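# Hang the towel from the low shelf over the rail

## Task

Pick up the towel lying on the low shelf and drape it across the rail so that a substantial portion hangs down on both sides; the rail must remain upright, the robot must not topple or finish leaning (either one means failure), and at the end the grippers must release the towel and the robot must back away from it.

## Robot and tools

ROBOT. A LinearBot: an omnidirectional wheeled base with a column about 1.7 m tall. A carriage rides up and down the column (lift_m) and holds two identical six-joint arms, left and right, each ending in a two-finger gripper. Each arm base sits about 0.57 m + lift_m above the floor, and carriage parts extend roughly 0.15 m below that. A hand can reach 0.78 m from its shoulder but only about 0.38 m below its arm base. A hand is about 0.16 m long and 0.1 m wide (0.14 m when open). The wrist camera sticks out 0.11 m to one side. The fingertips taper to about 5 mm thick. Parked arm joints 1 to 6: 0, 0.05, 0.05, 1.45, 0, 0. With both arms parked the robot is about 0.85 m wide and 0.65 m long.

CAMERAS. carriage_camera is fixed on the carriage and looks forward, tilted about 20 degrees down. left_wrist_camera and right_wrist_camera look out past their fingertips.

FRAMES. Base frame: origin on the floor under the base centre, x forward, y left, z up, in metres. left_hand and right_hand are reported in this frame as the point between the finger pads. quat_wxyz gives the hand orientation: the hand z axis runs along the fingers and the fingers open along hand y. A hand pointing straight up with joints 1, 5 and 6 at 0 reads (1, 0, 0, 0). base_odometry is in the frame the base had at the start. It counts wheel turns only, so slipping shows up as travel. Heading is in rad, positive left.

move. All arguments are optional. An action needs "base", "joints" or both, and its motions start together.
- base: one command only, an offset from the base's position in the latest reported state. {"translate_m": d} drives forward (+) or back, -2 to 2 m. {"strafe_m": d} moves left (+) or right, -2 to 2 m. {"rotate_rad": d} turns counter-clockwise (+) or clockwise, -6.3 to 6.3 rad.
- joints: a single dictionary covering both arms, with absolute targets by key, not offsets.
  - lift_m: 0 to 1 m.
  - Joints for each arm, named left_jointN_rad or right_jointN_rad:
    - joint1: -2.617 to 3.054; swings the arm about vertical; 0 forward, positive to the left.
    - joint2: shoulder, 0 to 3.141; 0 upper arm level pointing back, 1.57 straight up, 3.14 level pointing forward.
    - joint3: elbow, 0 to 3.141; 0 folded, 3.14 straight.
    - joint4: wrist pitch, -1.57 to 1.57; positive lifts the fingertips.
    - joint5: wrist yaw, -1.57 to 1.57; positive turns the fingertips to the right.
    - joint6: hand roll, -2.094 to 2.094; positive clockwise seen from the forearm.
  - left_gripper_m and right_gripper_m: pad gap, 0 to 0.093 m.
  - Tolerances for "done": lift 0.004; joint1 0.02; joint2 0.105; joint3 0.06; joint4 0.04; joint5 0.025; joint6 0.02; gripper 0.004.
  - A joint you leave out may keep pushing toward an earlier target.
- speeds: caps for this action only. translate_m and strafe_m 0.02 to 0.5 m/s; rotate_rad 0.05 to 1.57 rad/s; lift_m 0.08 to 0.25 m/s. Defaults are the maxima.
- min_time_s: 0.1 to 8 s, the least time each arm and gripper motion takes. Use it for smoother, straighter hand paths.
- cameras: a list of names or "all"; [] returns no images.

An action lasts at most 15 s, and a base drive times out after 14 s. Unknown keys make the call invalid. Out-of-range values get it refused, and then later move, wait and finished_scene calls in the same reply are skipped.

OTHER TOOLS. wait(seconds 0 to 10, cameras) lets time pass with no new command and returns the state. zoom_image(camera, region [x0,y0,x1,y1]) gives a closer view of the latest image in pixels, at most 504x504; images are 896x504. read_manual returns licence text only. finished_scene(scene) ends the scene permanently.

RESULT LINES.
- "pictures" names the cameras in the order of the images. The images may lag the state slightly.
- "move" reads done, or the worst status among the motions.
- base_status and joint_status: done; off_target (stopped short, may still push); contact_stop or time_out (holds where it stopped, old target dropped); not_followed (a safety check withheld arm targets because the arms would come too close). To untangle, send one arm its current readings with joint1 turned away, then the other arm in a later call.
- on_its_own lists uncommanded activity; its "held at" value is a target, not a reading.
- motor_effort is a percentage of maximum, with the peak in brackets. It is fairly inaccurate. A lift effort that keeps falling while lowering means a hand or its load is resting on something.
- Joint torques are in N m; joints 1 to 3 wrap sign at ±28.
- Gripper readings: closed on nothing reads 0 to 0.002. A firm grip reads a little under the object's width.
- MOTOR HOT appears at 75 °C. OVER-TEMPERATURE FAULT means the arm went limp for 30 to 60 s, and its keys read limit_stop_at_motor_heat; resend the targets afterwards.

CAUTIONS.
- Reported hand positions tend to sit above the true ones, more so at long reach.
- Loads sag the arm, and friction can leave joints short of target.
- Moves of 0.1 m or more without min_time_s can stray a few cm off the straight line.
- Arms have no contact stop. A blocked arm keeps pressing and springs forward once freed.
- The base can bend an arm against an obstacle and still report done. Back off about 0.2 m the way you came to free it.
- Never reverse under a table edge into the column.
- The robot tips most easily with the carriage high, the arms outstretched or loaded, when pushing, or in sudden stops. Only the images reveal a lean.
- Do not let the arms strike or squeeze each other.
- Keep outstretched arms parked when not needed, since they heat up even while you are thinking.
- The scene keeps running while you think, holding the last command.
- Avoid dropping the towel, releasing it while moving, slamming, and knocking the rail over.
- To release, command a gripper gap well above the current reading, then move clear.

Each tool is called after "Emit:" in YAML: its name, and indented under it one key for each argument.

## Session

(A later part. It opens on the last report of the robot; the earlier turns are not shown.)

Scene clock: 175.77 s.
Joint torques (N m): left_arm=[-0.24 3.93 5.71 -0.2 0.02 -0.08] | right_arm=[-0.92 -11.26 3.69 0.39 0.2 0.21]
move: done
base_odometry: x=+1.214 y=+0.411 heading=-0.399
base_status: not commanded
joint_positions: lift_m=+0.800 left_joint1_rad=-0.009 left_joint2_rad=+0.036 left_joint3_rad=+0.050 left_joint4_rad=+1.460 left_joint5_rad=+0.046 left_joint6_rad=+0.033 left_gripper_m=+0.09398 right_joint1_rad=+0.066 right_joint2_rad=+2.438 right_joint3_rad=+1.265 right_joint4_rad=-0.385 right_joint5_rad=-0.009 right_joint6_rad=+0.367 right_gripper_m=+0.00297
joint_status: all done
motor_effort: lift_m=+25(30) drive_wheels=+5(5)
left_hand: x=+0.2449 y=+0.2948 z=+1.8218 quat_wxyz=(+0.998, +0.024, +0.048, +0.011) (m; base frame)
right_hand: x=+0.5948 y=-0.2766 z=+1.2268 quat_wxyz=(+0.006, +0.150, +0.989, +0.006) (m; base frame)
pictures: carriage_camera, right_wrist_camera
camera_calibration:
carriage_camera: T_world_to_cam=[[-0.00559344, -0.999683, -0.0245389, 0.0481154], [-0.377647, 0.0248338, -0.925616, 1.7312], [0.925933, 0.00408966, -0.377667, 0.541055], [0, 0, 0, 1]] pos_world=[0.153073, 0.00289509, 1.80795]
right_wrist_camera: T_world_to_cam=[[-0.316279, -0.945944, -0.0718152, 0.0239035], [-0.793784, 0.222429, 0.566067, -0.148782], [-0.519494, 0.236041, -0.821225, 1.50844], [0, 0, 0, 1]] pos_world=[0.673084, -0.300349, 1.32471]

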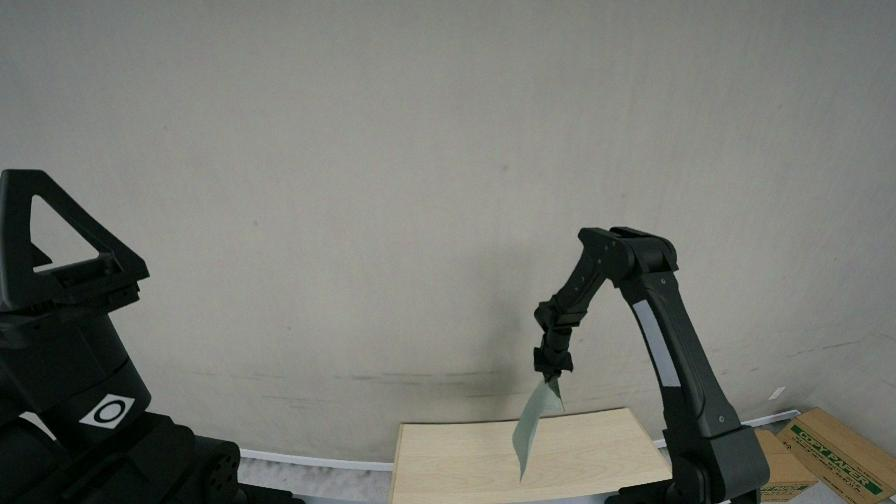

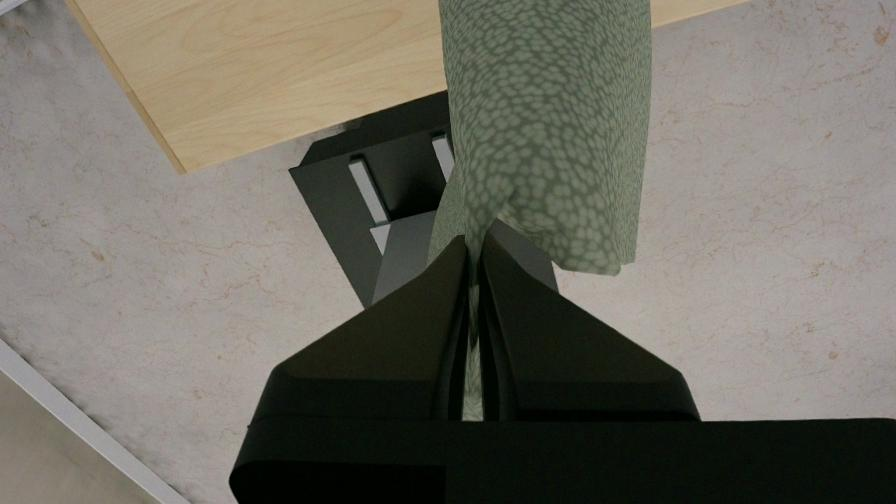

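Emit:
move:
  base: {"translate_m": -0.45}
  speeds: {"translate_m": 0.3}
  cameras: []

Emit:
move:
  base: {"rotate_rad": 1.351}
  joints: {"lift_m": 0.68}
  speeds: {"rotate_rad": 0.8}
  cameras: ["carriage_camera"]

Emit:
move:
  base: {"strafe_m": 1.0}
  speeds: {"strafe_m": 0.35}
  cameras: ["carriage_camera", "right_wrist_camera"]

Scene clock: 188.90 s.
Joint torques (N m): left_arm=[-0.25 3.95 5.68 -0.24 0.01 -0.08] | right_arm=[-0.32 -11.37 3.59 0.34 0.19 0.19]
move: done
base_odometry: x=+0.799 y=+0.585 heading=-0.398
base_status: done
joint_positions: lift_m=+0.800 left_joint1_rad=-0.009 left_joint2_rad=+0.036 left_joint3_rad=+0.050 left_joint4_rad=+1.463 left_joint5_rad=+0.046 left_joint6_rad=+0.033 left_gripper_m=+0.09398 right_joint1_rad=+0.062 right_joint2_rad=+2.438 right_joint3_rad=+1.265 right_joint4_rad=-0.380 right_joint5_rad=-0.007 right_joint6_rad=+0.368 right_gripper_m=+0.00297
joint_status: not commanded
motor_effort: lift_m=+25(25) drive_wheels=+5(22)
left_hand: x=+0.2441 y=+0.2948 z=+1.8219 quat_wxyz=(+0.999, +0.024, +0.046, +0.011) (m; base frame)
right_hand: x=+0.5960 y=-0.2785 z=+1.2268 quat_wxyz=(+0.008, +0.152, +0.988, +0.005) (m; base frame)
pictures: none
No camera images: "cameras" was empty.

Scene clock: 191.90 s.
Joint torques (N m): left_arm=[-0.28 3.85 5.67 -0.22 0.01 -0.08] | right_arm=[-0.42 -11.62 3.58 0.33 0.17 0.19]
move: done
base_odometry: x=+0.799 y=+0.586 heading=+0.953
base_status: done
joint_positions: lift_m=+0.680 left_joint1_rad=-0.009 left_joint2_rad=+0.036 left_joint3_rad=+0.050 left_joint4_rad=+1.461 left_joint5_rad=+0.046 left_joint6_rad=+0.033 left_gripper_m=+0.09398 right_joint1_rad=+0.060 right_joint2_rad=+2.441 right_joint3_rad=+1.264 right_joint4_rad=-0.379 right_joint5_rad=-0.005 right_joint6_rad=+0.368 right_gripper_m=+0.00297
joint_status: all done
motor_effort: lift_m=+20(21) drive_wheels=+7(13)
left_hand: x=+0.2444 y=+0.2948 z=+1.7025 quat_wxyz=(+0.999, +0.024, +0.047, +0.011) (m; base frame)
right_hand: x=+0.5950 y=-0.2796 z=+1.1060 quat_wxyz=(+0.007, +0.153, +0.988, +0.004) (m; base frame)
pictures: carriage_camera
camera_calibration:
carriage_camera: T_world_to_cam=[[-0.00559344, -0.999683, -0.0245389, 0.0451836], [-0.377647, 0.0248338, -0.925616, 1.62062], [0.925933, 0.00408966, -0.377667, 0.495934], [0, 0, 0, 1]] pos_world=[0.153073, 0.00289509, 1.68848]

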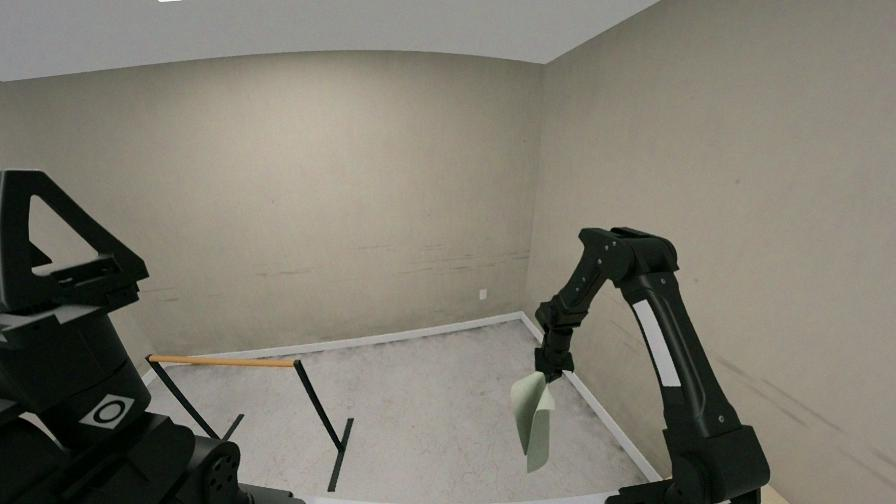

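Scene clock: 196.57 s.
Joint torques (N m): left_arm=[-0.28 3.89 5.65 -0.2 0.03 -0.09] | right_arm=[-0.03 -11.59 3.62 0.32 0.16 0.19]
move: done
base_odometry: x=-0.017 y=+1.164 heading=+0.954
base_status: done
joint_positions: lift_m=+0.680 left_joint1_rad=-0.009 left_joint2_rad=+0.036 left_joint3_rad=+0.050 left_joint4_rad=+1.461 left_joint5_rad=+0.046 left_joint6_rad=+0.033 left_gripper_m=+0.09398 right_joint1_rad=+0.060 right_joint2_rad=+2.441 right_joint3_rad=+1.264 right_joint4_rad=-0.379 right_joint5_rad=-0.004 right_joint6_rad=+0.368 right_gripper_m=+0.00297
joint_status: not commanded
motor_effort: lift_m=+20(21) drive_wheels=-6(18)
left_hand: x=+0.2444 y=+0.2948 z=+1.7025 quat_wxyz=(+0.999, +0.024, +0.047, +0.011) (m; base frame)
right_hand: x=+0.5950 y=-0.2797 z=+1.1060 quat_wxyz=(+0.007, +0.153, +0.988, +0.004) (m; base frame)
pictures: carriage_camera, right_wrist_camera
camera_calibration:
carriage_camera: T_world_to_cam=[[-0.00559344, -0.999683, -0.0245389, 0.0451836], [-0.377647, 0.0248338, -0.925616, 1.62062], [0.925933, 0.00408966, -0.377667, 0.495934], [0, 0, 0, 1]] pos_world=[0.153073, 0.00289509, 1.68848]
right_wrist_camera: T_world_to_cam=[[-0.322342, -0.944165, -0.0681715, 0.0124727], [-0.793324, 0.230149, 0.563621, -0.0749146], [-0.516462, 0.235761, -0.823216, 1.41036], [0, 0, 0, 1]] pos_world=[0.672984, -0.303489, 1.2041]

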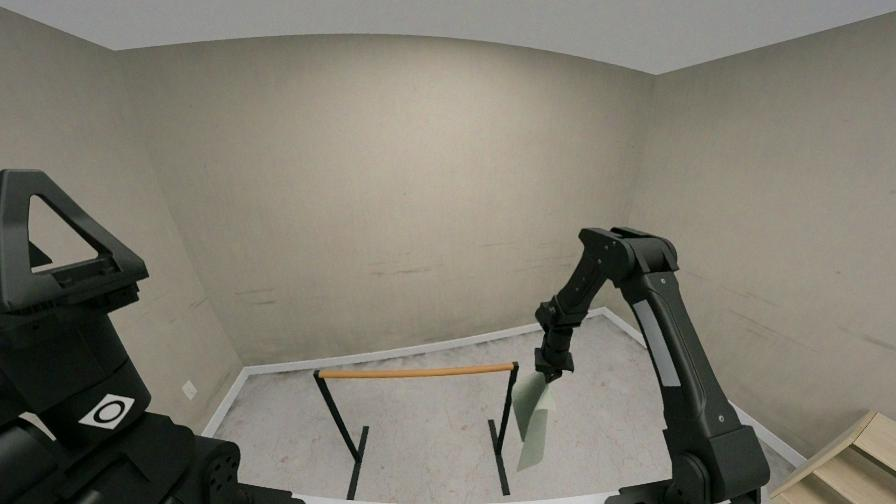

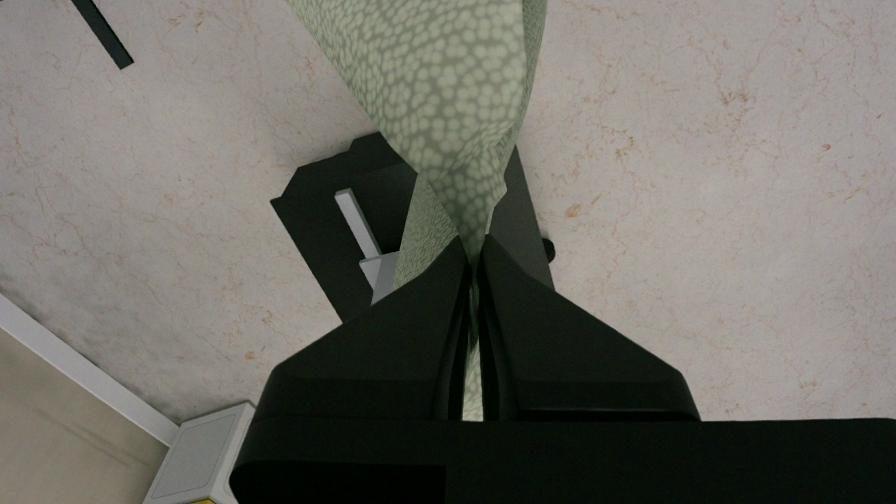

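Emit:
move:
  base: {"rotate_rad": 0.05}
  joints: {"right_joint1_rad": 0.02, "right_joint2_rad": 2.8655, "right_joint3_rad": 2.1653, "right_joint4_rad": -0.8706, "right_joint5_rad": 0, "right_joint6_rad": 0}
  min_time_s: 3
  cameras: []

Emit:
move:
  base: {"strafe_m": 0.3}
  speeds: {"strafe_m": 0.3}
  cameras: ["carriage_camera", "right_wrist_camera"]

Emit:
zoom_image:
  camera: "carriage_camera"
  region: [340, 290, 720, 504]

Scene clock: 218.83 s.
Joint torques (N m): left_arm=[-0.23 3.9 5.63 -0.22 -0.02 -0.09] | right_arm=[-0.95 -13.82 7.75 0.17 0.12 -0.1]
move: done
base_odometry: x=-0.017 y=+1.164 heading=+1.003
base_status: done
joint_positions: lift_m=+0.680 left_joint1_rad=-0.009 left_joint2_rad=+0.036 left_joint3_rad=+0.050 left_joint4_rad=+1.461 left_joint5_rad=+0.046 left_joint6_rad=+0.033 left_gripper_m=+0.09398 right_joint1_rad=+0.027 right_joint2_rad=+2.836 right_joint3_rad=+2.144 right_joint4_rad=-0.854 right_joint5_rad=-0.004 right_joint6_rad=+0.014 right_gripper_m=+0.00297
joint_status: all done
motor_effort: lift_m=+20(21) drive_wheels=-4(8)
left_hand: x=+0.2446 y=+0.2948 z=+1.7024 quat_wxyz=(+0.999, +0.024, +0.047, +0.011) (m; base frame)
right_hand: x=+0.7255 y=-0.2884 z=+1.1085 quat_wxyz=(+0.013, -0.007, +1.000, +0.002) (m; base frame)
pictures: none
No camera images: "cameras" was empty.

Scene clock: 221.53 s.
Joint torques (N m): left_arm=[-0.23 3.92 5.71 -0.23 -0.01 -0.08] | right_arm=[-0.58 -13.85 7.69 0.2 0.13 -0.09]
move: done
base_odometry: x=-0.270 y=+1.325 heading=+1.004
base_status: done
joint_positions: lift_m=+0.680 left_joint1_rad=-0.009 left_joint2_rad=+0.036 left_joint3_rad=+0.050 left_joint4_rad=+1.461 left_joint5_rad=+0.046 left_joint6_rad=+0.033 left_gripper_m=+0.09398 right_joint1_rad=+0.025 right_joint2_rad=+2.836 right_joint3_rad=+2.144 right_joint4_rad=-0.856 right_joint5_rad=-0.004 right_joint6_rad=+0.013 right_gripper_m=+0.00297
joint_status: not commanded
motor_effort: lift_m=+20(21) drive_wheels=-6(17)
left_hand: x=+0.2445 y=+0.2948 z=+1.7024 quat_wxyz=(+0.999, +0.024, +0.047, +0.011) (m; base frame)
right_hand: x=+0.7250 y=-0.2897 z=+1.1086 quat_wxyz=(+0.011, -0.006, +1.000, +0.002) (m; base frame)
pictures: carriage_camera, right_wrist_camera
camera_calibration:
carriage_camera: T_world_to_cam=[[-0.00559344, -0.999683, -0.0245389, 0.0451836], [-0.377647, 0.0248338, -0.925616, 1.62062], [0.925933, 0.00408966, -0.377667, 0.495934], [0, 0, 0, 1]] pos_world=[0.153073, 0.00289509, 1.68848]
right_wrist_camera: T_world_to_cam=[[-0.00905947, -0.997955, -0.0632681, -0.203022], [-0.831314, -0.0276464, 0.555115, -0.00867325], [-0.55573, 0.0576247, -0.829364, 1.46569], [0, 0, 0, 1]] pos_world=[0.805475, -0.287307, 1.20756]

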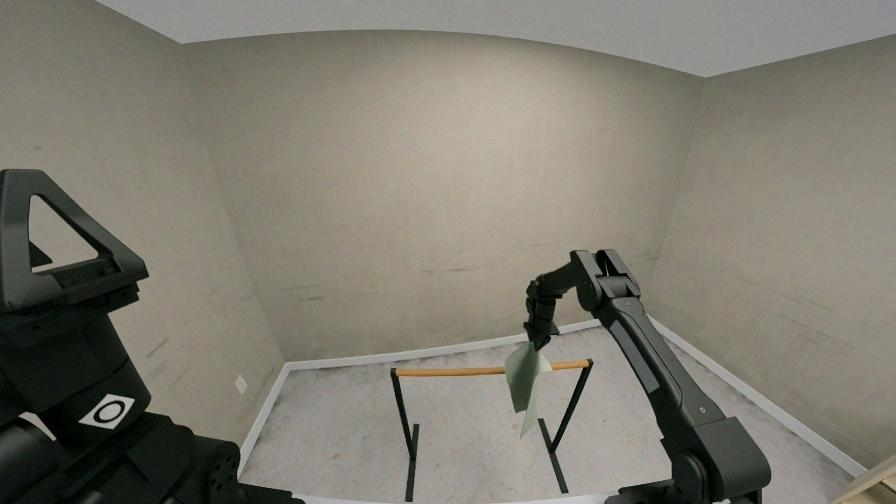

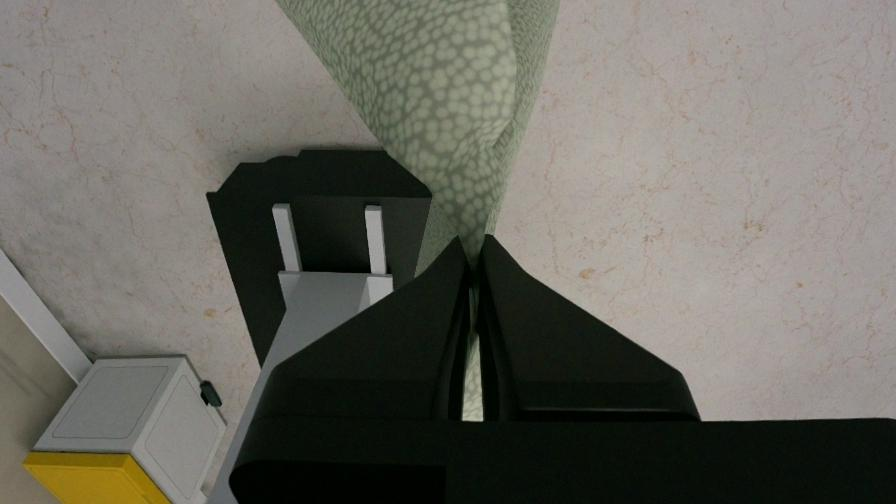

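Scaled by 1.326 from the camera's 896x504 image, which has a finer 1280x720 frame.

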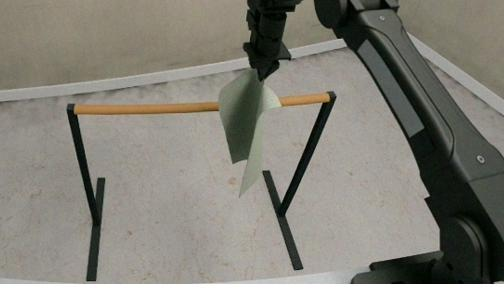

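Emit:
move:
  base: {"translate_m": 0.12}
  joints: {"lift_m": 0.73}
  speeds: {"translate_m": 0.12}
  cameras: ["carriage_camera"]

Emit:
zoom_image:
  camera: "carriage_camera"
  region: [340, 290, 720, 504]

Scene clock: 241.87 s.
Joint torques (N m): left_arm=[-0.2 3.85 5.75 -0.23 0 -0.1] | right_arm=[-0.58 -15.49 6.83 0.26 0.11 -0.07]
move: done
base_odometry: x=-0.206 y=+1.426 heading=+1.005
base_status: done
joint_positions: lift_m=+0.730 left_joint1_rad=-0.009 left_joint2_rad=+0.036 left_joint3_rad=+0.050 left_joint4_rad=+1.461 left_joint5_rad=+0.046 left_joint6_rad=+0.033 left_gripper_m=+0.09398 right_joint1_rad=+0.024 right_joint2_rad=+2.855 right_joint3_rad=+2.154 right_joint4_rad=-0.865 right_joint5_rad=-0.004 right_joint6_rad=+0.013 right_gripper_m=+0.00297
joint_status: all done
motor_effort: lift_m=+25(30) drive_wheels=+5(10)
left_hand: x=+0.2445 y=+0.2948 z=+1.7519 quat_wxyz=(+0.999, +0.024, +0.047, +0.011) (m; base frame)
right_hand: x=+0.7210 y=-0.2902 z=+1.1509 quat_wxyz=(+0.002, -0.005, +1.000, +0.002) (m; base frame)
pictures: carriage_camera
camera_calibration:
carriage_camera: T_world_to_cam=[[-0.00559344, -0.999683, -0.0245389, 0.0463971], [-0.377647, 0.0248338, -0.925616, 1.66639], [0.925933, 0.00408966, -0.377667, 0.514609], [0, 0, 0, 1]] pos_world=[0.153073, 0.00289509, 1.73792]

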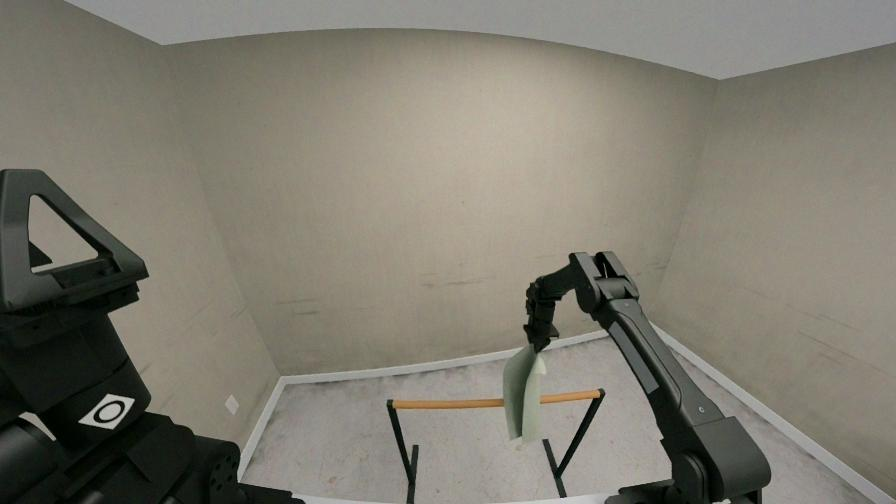

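Scaled by 1.326 from the camera's 896x504 image, which has a finer 1280x720 frame.

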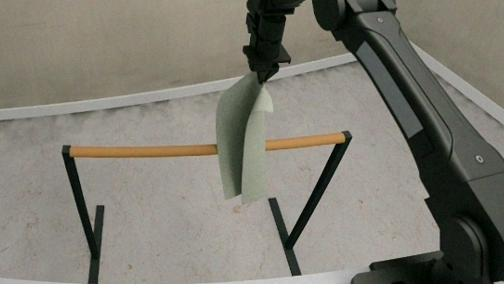

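Emit:
move:
  base: {"translate_m": 0.085}
  speeds: {"translate_m": 0.1}
  cameras: ["carriage_camera", "right_wrist_camera"]

Emit:
zoom_image:
  camera: "carriage_camera"
  region: [340, 290, 720, 504]

Scene clock: 246.20 s.
Joint torques (N m): left_arm=[-0.17 3.96 5.68 -0.23 -0.01 -0.09] | right_arm=[-0.62 -15.43 6.79 0.3 0.11 -0.06]
move: done
base_odometry: x=-0.161 y=+1.498 heading=+1.006
base_status: done
joint_positions: lift_m=+0.730 left_joint1_rad=-0.009 left_joint2_rad=+0.036 left_joint3_rad=+0.050 left_joint4_rad=+1.461 left_joint5_rad=+0.046 left_joint6_rad=+0.033 left_gripper_m=+0.09398 right_joint1_rad=+0.024 right_joint2_rad=+2.855 right_joint3_rad=+2.154 right_joint4_rad=-0.866 right_joint5_rad=-0.004 right_joint6_rad=+0.013 right_gripper_m=+0.00297
joint_status: not commanded
motor_effort: lift_m=+25(25) drive_wheels=+5(12)
left_hand: x=+0.2445 y=+0.2948 z=+1.7519 quat_wxyz=(+0.999, +0.024, +0.047, +0.011) (m; base frame)
right_hand: x=+0.7207 y=-0.2902 z=+1.1509 quat_wxyz=(+0.002, -0.005, +1.000, +0.002) (m; base frame)
pictures: carriage_camera, right_wrist_camera
camera_calibration:
carriage_camera: T_world_to_cam=[[-0.00559344, -0.999683, -0.0245389, 0.0463971], [-0.377647, 0.0248338, -0.925616, 1.66639], [0.925933, 0.00408966, -0.377667, 0.514609], [0, 0, 0, 1]] pos_world=[0.153073, 0.00289509, 1.73792]
right_wrist_camera: T_world_to_cam=[[-0.0110449, -0.997978, -0.0625952, -0.200223], [-0.820381, -0.0267469, 0.571191, -0.0618977], [-0.57171, 0.0576607, -0.818427, 1.49734], [0, 0, 0, 1]] pos_world=[0.803054, -0.287812, 1.24829]

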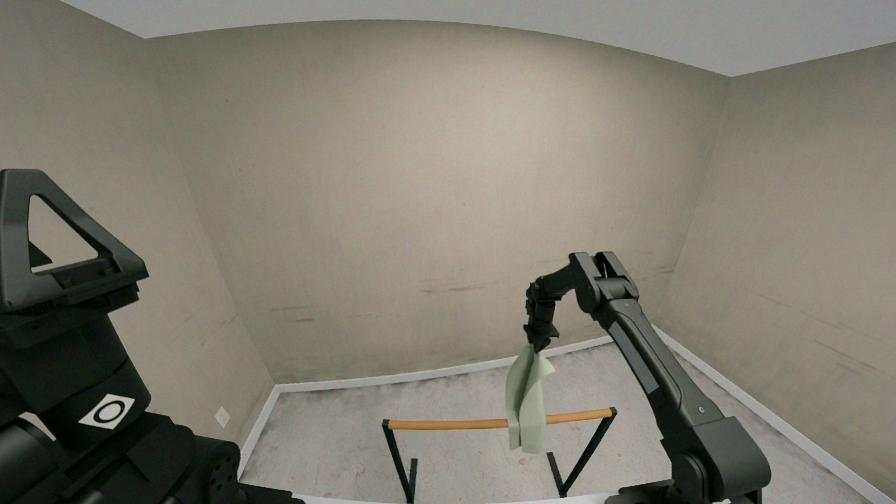

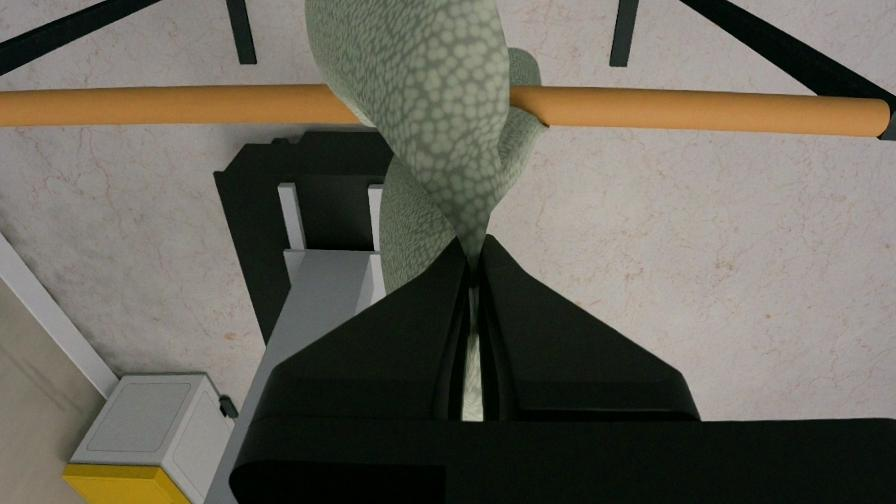

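Scaled by 1.326 from the camera's 896x504 image, which has a finer 1280x720 frame.

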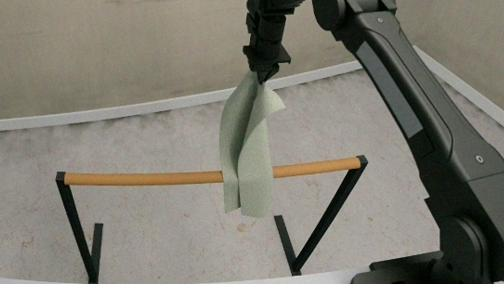

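Emit:
move:
  base: {"translate_m": 0.03}
  joints: {"right_joint4_rad": -0.35}
  speeds: {"translate_m": 0.05}
  min_time_s: 2.5
  cameras: ["carriage_camera"]

Emit:
move:
  joints: {"lift_m": 0.56}
  speeds: {"lift_m": 0.08}
  cameras: ["carriage_camera", "right_wrist_camera"]

Emit:
zoom_image:
  camera: "carriage_camera"
  region: [340, 290, 720, 504]

Scene clock: 263.17 s.
Joint torques (N m): left_arm=[-0.17 3.89 5.64 -0.22 0.02 -0.08] | right_arm=[-0.61 -16.47 7.61 1.44 0.11 -0.07]
move: done
base_odometry: x=-0.145 y=+1.524 heading=+1.006
base_status: done
joint_positions: lift_m=+0.730 left_joint1_rad=-0.009 left_joint2_rad=+0.036 left_joint3_rad=+0.050 left_joint4_rad=+1.461 left_joint5_rad=+0.046 left_joint6_rad=+0.033 left_gripper_m=+0.09398 right_joint1_rad=+0.024 right_joint2_rad=+2.855 right_joint3_rad=+2.154 right_joint4_rad=-0.369 right_joint5_rad=-0.004 right_joint6_rad=+0.013 right_gripper_m=+0.00297
joint_status: all done
motor_effort: lift_m=+25(25) drive_wheels=+4(13)
left_hand: x=+0.2445 y=+0.2948 z=+1.7519 quat_wxyz=(+0.999, +0.024, +0.047, +0.011) (m; base frame)
right_hand: x=+0.8379 y=-0.2873 z=+1.1811 quat_wxyz=(+0.248, -0.006, +0.969, +0.006) (m; base frame)
pictures: carriage_camera
camera_calibration:
carriage_camera: T_world_to_cam=[[-0.00559344, -0.999683, -0.0245389, 0.0463971], [-0.377647, 0.0248338, -0.925616, 1.66639], [0.925933, 0.00408966, -0.377667, 0.514609], [0, 0, 0, 1]] pos_world=[0.153073, 0.00289509, 1.73792]

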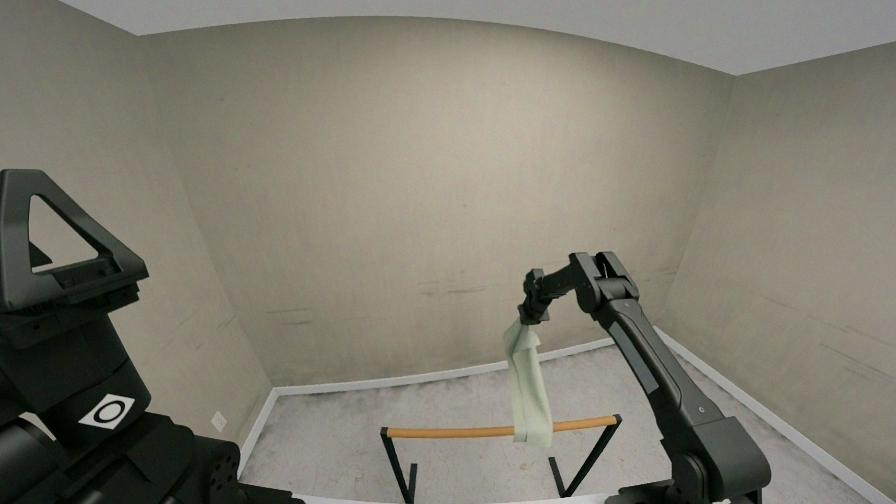

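Scene clock: 265.67 s.
Joint torques (N m): left_arm=[-0.17 3.88 5.64 -0.21 0 -0.09] | right_arm=[-0.57 -16.5 7.8 1.36 0.08 -0.08]
move: done
base_odometry: x=-0.145 y=+1.524 heading=+1.006
base_status: not commanded
joint_positions: lift_m=+0.560 left_joint1_rad=-0.009 left_joint2_rad=+0.036 left_joint3_rad=+0.050 left_joint4_rad=+1.461 left_joint5_rad=+0.046 left_joint6_rad=+0.033 left_gripper_m=+0.09398 right_joint1_rad=+0.024 right_joint2_rad=+2.856 right_joint3_rad=+2.155 right_joint4_rad=-0.357 right_joint5_rad=-0.004 right_joint6_rad=+0.013 right_gripper_m=+0.00297
joint_status: all done
motor_effort: lift_m=+20(20) drive_wheels=-3(5)
left_hand: x=+0.2445 y=+0.2948 z=+1.5825 quat_wxyz=(+0.999, +0.024, +0.047, +0.011) (m; base frame)
right_hand: x=+0.8406 y=-0.2873 z=+1.0131 quat_wxyz=(+0.254, -0.006, +0.967, +0.007) (m; base frame)
pictures: carriage_camera, right_wrist_camera
camera_calibration:
carriage_camera: T_world_to_cam=[[-0.00559344, -0.999683, -0.0245389, 0.0422409], [-0.377647, 0.0248338, -0.925616, 1.50961], [0.925933, 0.00408966, -0.377667, 0.450644], [0, 0, 0, 1]] pos_world=[0.153073, 0.00289509, 1.56855]
right_wrist_camera: T_world_to_cam=[[0.0239566, -0.99713, -0.0718127, -0.22447], [-0.994689, -0.0309674, 0.0981609, 0.739809], [-0.100103, 0.0690796, -0.992576, 1.2362], [0, 0, 0, 1]] pos_world=[0.865004, -0.286312, 1.13828]

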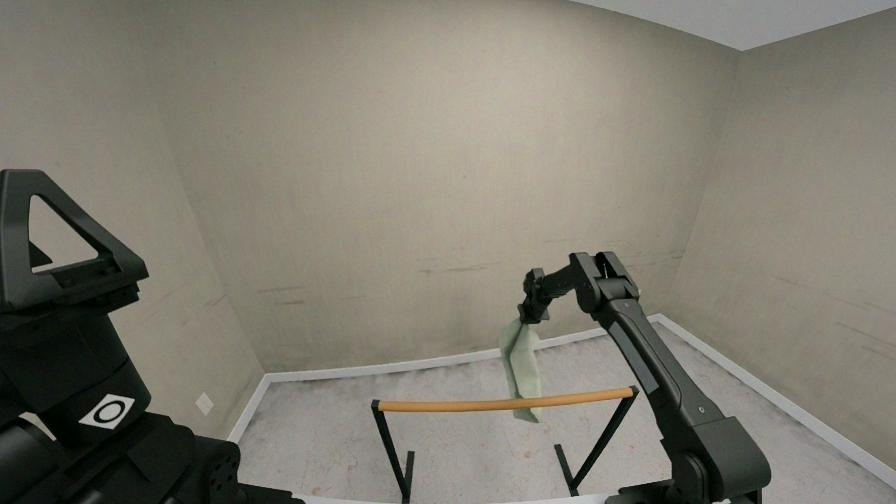

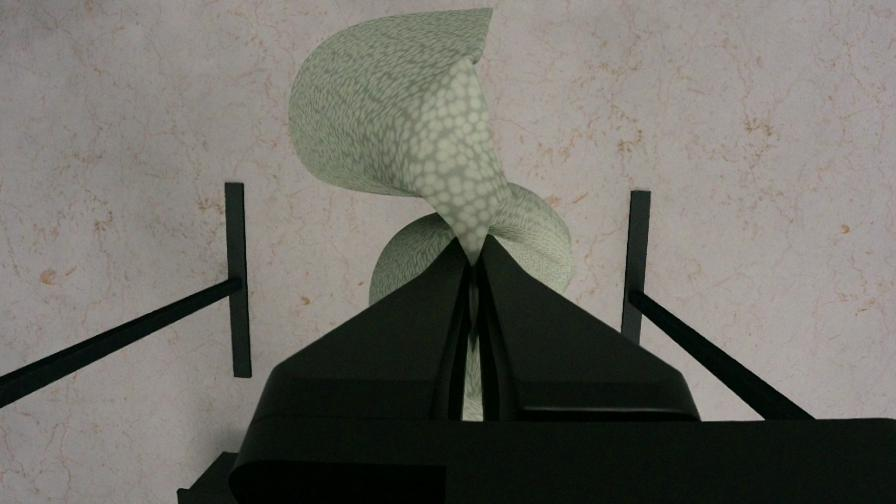

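Scaled by 1.326 from the camera's 896x504 image, which has a finer 1280x720 frame.

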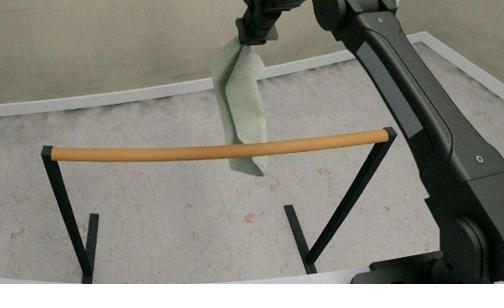

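Emit:
move:
  joints: {"lift_m": 0.65}
  speeds: {"lift_m": 0.1}
  cameras: ["carriage_camera", "right_wrist_camera"]

Emit:
zoom_image:
  camera: "carriage_camera"
  region: [340, 290, 720, 504]

Scene clock: 292.53 s.
Joint torques (N m): left_arm=[-0.14 3.89 5.52 -0.23 0 -0.07] | right_arm=[-0.62 -16.43 7.53 1.25 0.11 -0.07]
move: done
base_odometry: x=-0.145 y=+1.524 heading=+1.006
base_status: not commanded
joint_positions: lift_m=+0.650 left_joint1_rad=-0.009 left_joint2_rad=+0.036 left_joint3_rad=+0.050 left_joint4_rad=+1.461 left_joint5_rad=+0.046 left_joint6_rad=+0.033 left_gripper_m=+0.09398 right_joint1_rad=+0.024 right_joint2_rad=+2.858 right_joint3_rad=+2.156 right_joint4_rad=-0.351 right_joint5_rad=-0.004 right_joint6_rad=+0.013 right_gripper_m=+0.00297
joint_status: all done
motor_effort: lift_m=+24(30) drive_wheels=+5(5)
left_hand: x=+0.2445 y=+0.2948 z=+1.6720 quat_wxyz=(+0.999, +0.024, +0.047, +0.011) (m; base frame)
right_hand: x=+0.8417 y=-0.2872 z=+1.1025 quat_wxyz=(+0.256, -0.006, +0.967, +0.007) (m; base frame)
pictures: carriage_camera, right_wrist_camera
camera_calibration:
carriage_camera: T_world_to_cam=[[-0.00559344, -0.999683, -0.0245389, 0.0444359], [-0.377647, 0.0248338, -0.925616, 1.59241], [0.925933, 0.00408966, -0.377667, 0.484426], [0, 0, 0, 1]] pos_world=[0.153073, 0.00289509, 1.658]
right_wrist_camera: T_world_to_cam=[[0.0243126, -0.997122, -0.0718127, -0.218347], [-0.995163, -0.0309789, 0.0932246, 0.737984], [-0.0951809, 0.0691988, -0.993052, 1.32145], [0, 0, 0, 1]] pos_world=[0.8655, -0.2863, 1.22779]

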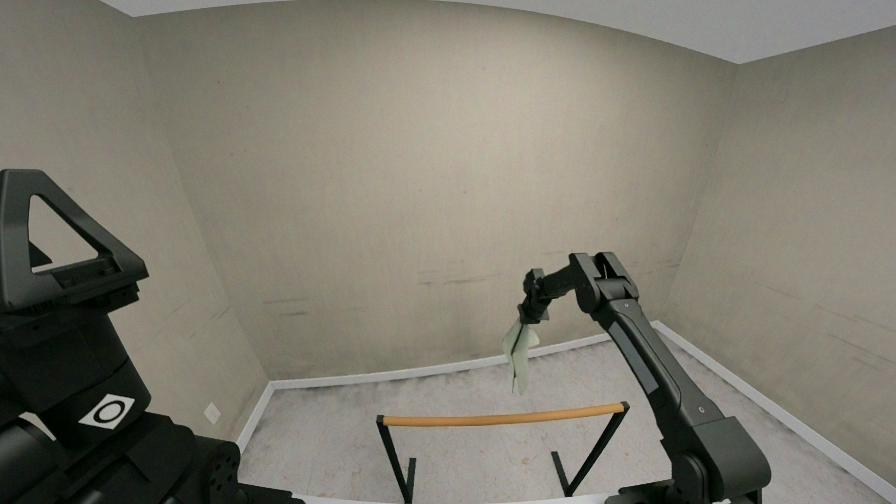

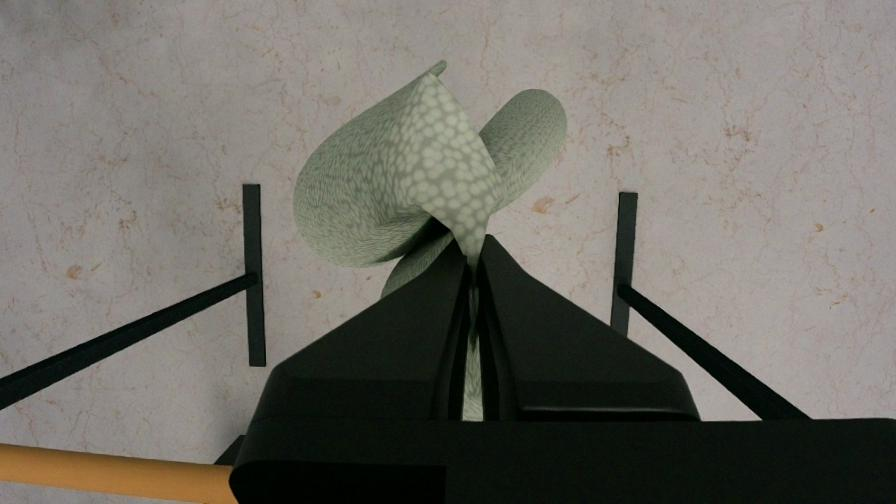

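Scaled by 1.326 from the camera's 896x504 image, which has a finer 1280x720 frame.

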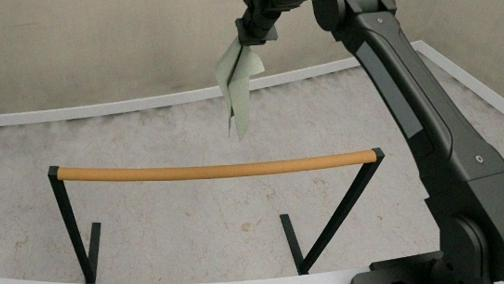

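Emit:
move:
  base: {"translate_m": -0.25}
  speeds: {"translate_m": 0.15}
  cameras: ["carriage_camera", "right_wrist_camera"]

Emit:
zoom_image:
  camera: "carriage_camera"
  region: [340, 250, 720, 464]

Scene clock: 304.77 s.
Joint torques (N m): left_arm=[-0.17 3.92 5.72 -0.19 0 -0.08] | right_arm=[-0.66 -16.5 7.53 1.29 0.12 -0.09]
move: done
base_odometry: x=-0.279 y=+1.313 heading=+1.006
base_status: done
joint_positions: lift_m=+0.650 left_joint1_rad=-0.009 left_joint2_rad=+0.036 left_joint3_rad=+0.050 left_joint4_rad=+1.460 left_joint5_rad=+0.046 left_joint6_rad=+0.033 left_gripper_m=+0.09398 right_joint1_rad=+0.024 right_joint2_rad=+2.858 right_joint3_rad=+2.156 right_joint4_rad=-0.351 right_joint5_rad=-0.004 right_joint6_rad=+0.013 right_gripper_m=+0.00297
joint_status: not commanded
motor_effort: lift_m=+24(24) drive_wheels=-1(11)
left_hand: x=+0.2446 y=+0.2948 z=+1.6720 quat_wxyz=(+0.999, +0.024, +0.048, +0.011) (m; base frame)
right_hand: x=+0.8418 y=-0.2872 z=+1.1025 quat_wxyz=(+0.256, -0.006, +0.967, +0.007) (m; base frame)
pictures: carriage_camera, right_wrist_camera
camera_calibration:
carriage_camera: T_world_to_cam=[[-0.00559344, -0.999683, -0.0245389, 0.0444359], [-0.377647, 0.0248338, -0.925616, 1.59241], [0.925933, 0.00408966, -0.377667, 0.484426], [0, 0, 0, 1]] pos_world=[0.153073, 0.00289509, 1.658]
right_wrist_camera: T_world_to_cam=[[0.02434, -0.997121, -0.0718126, -0.218367], [-0.995199, -0.0309797, 0.0928448, 0.738509], [-0.0948022, 0.069208, -0.993088, 1.32123], [0, 0, 0, 1]] pos_world=[0.865533, -0.286299, 1.22785]

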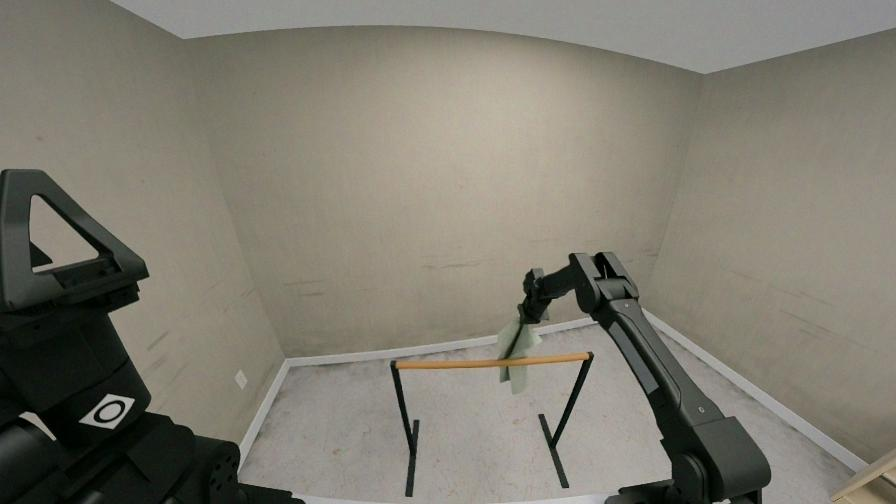

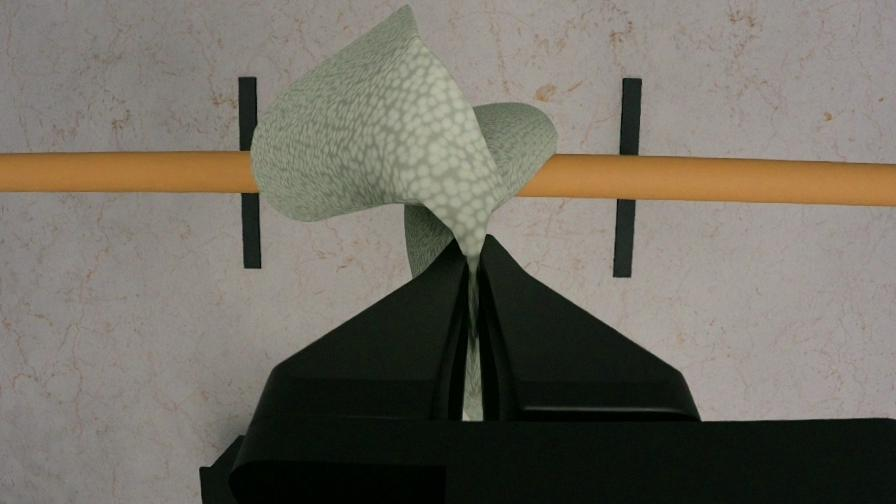

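Scaled by 1.326 from the camera's 896x504 image, which has a finer 1280x720 frame.

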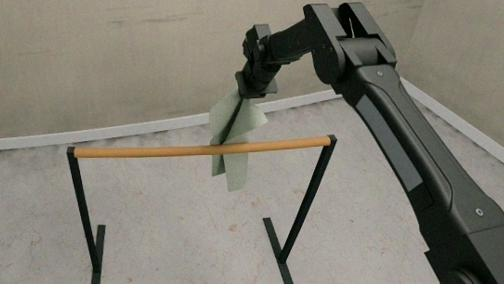

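Emit:
move:
  base: {"translate_m": -0.12}
  joints: {"lift_m": 0.61}
  speeds: {"translate_m": 0.12, "lift_m": 0.08}
  cameras: ["carriage_camera"]

Emit:
zoom_image:
  camera: "carriage_camera"
  region: [340, 250, 720, 464]

Scene clock: 315.77 s.
Joint torques (N m): left_arm=[-0.17 3.92 5.55 -0.21 -0.02 -0.08] | right_arm=[-0.59 -16.7 7.49 1.26 0.11 -0.09]
move: done
base_odometry: x=-0.343 y=+1.212 heading=+1.007
base_status: done
joint_positions: lift_m=+0.610 left_joint1_rad=-0.009 left_joint2_rad=+0.036 left_joint3_rad=+0.050 left_joint4_rad=+1.460 left_joint5_rad=+0.046 left_joint6_rad=+0.033 left_gripper_m=+0.09398 right_joint1_rad=+0.024 right_joint2_rad=+2.858 right_joint3_rad=+2.158 right_joint4_rad=-0.348 right_joint5_rad=-0.004 right_joint6_rad=+0.013 right_gripper_m=+0.00297
joint_status: all done
motor_effort: lift_m=+20(20) drive_wheels=-1(10)
left_hand: x=+0.2446 y=+0.2948 z=+1.6325 quat_wxyz=(+0.999, +0.024, +0.048, +0.011) (m; base frame)
right_hand: x=+0.8430 y=-0.2872 z=+1.0640 quat_wxyz=(+0.258, -0.006, +0.966, +0.007) (m; base frame)
pictures: carriage_camera
camera_calibration:
carriage_camera: T_world_to_cam=[[-0.00559344, -0.999683, -0.0245389, 0.0434674], [-0.377647, 0.0248338, -0.925616, 1.55588], [0.925933, 0.00408966, -0.377667, 0.46952], [0, 0, 0, 1]] pos_world=[0.153073, 0.00289509, 1.61854]

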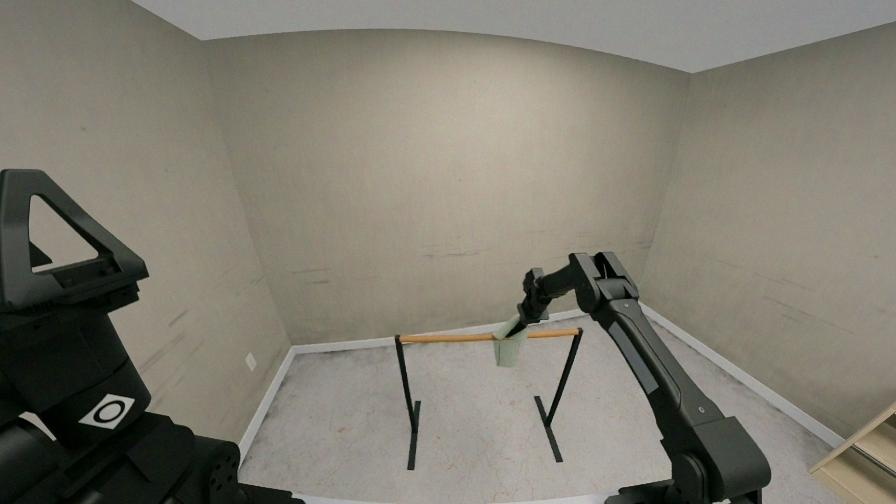

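Scaled by 1.326 from the camera's 896x504 image, which has a finer 1280x720 frame.

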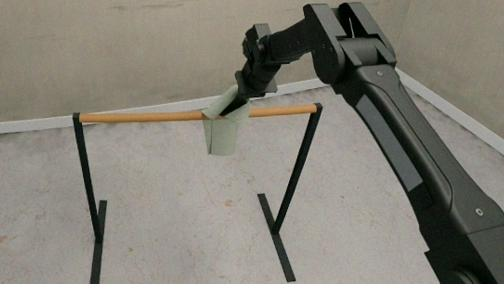

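Emit:
move:
  base: {"translate_m": -0.08}
  joints: {"lift_m": 0.51}
  speeds: {"translate_m": 0.08, "lift_m": 0.08}
  cameras: ["carriage_camera", "right_wrist_camera"]

Emit:
zoom_image:
  camera: "carriage_camera"
  region: [340, 250, 720, 464]

Scene clock: 320.67 s.
Joint torques (N m): left_arm=[-0.27 3.93 5.6 -0.21 -0.02 -0.09] | right_arm=[-0.62 -16.84 7.35 1.24 0.12 -0.07]
move: done
base_odometry: x=-0.386 y=+1.144 heading=+1.007
base_status: done
joint_positions: lift_m=+0.510 left_joint1_rad=-0.009 left_joint2_rad=+0.036 left_joint3_rad=+0.050 left_joint4_rad=+1.460 left_joint5_rad=+0.046 left_joint6_rad=+0.033 left_gripper_m=+0.09398 right_joint1_rad=+0.024 right_joint2_rad=+2.858 right_joint3_rad=+2.159 right_joint4_rad=-0.341 right_joint5_rad=-0.004 right_joint6_rad=+0.013 right_gripper_m=+0.00297
joint_status: all done
motor_effort: lift_m=+20(21) drive_wheels=-1(9)
left_hand: x=+0.2446 y=+0.2948 z=+1.5324 quat_wxyz=(+0.999, +0.024, +0.048, +0.011) (m; base frame)
right_hand: x=+0.8448 y=-0.2872 z=+0.9652 quat_wxyz=(+0.262, -0.006, +0.965, +0.007) (m; base frame)
pictures: carriage_camera, right_wrist_camera
camera_calibration:
carriage_camera: T_world_to_cam=[[-0.00559344, -0.999683, -0.0245389, 0.0410123], [-0.377647, 0.0248338, -0.925616, 1.46327], [0.925933, 0.00408966, -0.377667, 0.431734], [0, 0, 0, 1]] pos_world=[0.153073, 0.00289509, 1.51848]
right_wrist_camera: T_world_to_cam=[[0.0252437, -0.997099, -0.0718045, -0.228991], [-0.996288, -0.0310061, 0.0803037, 0.76728], [-0.0822971, 0.0695108, -0.994181, 1.17576], [0, 0, 0, 1]] pos_world=[0.866974, -0.286264, 1.09086]

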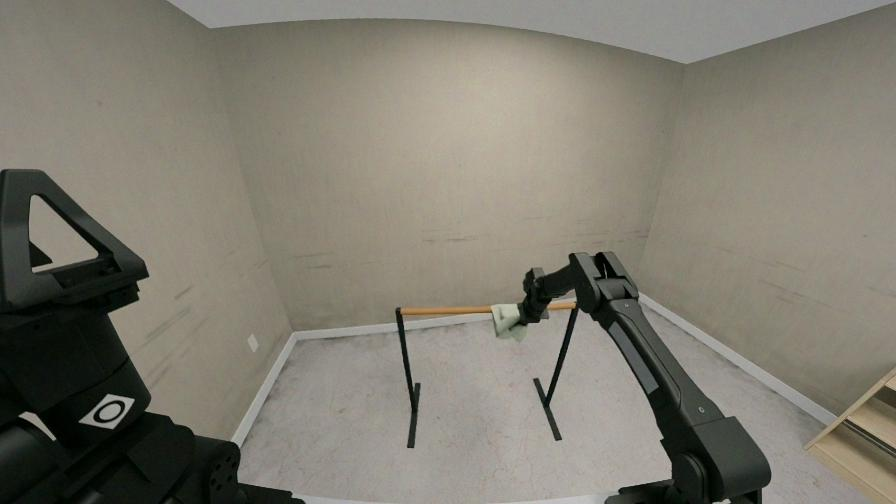

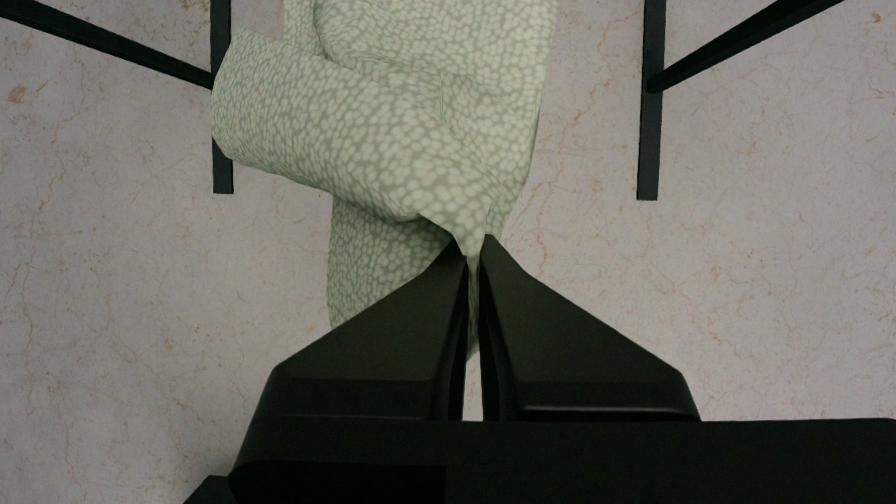

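Scaled by 1.326 from the camera's 896x504 image, which has a finer 1280x720 frame.

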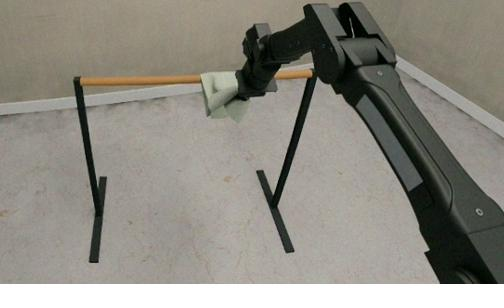

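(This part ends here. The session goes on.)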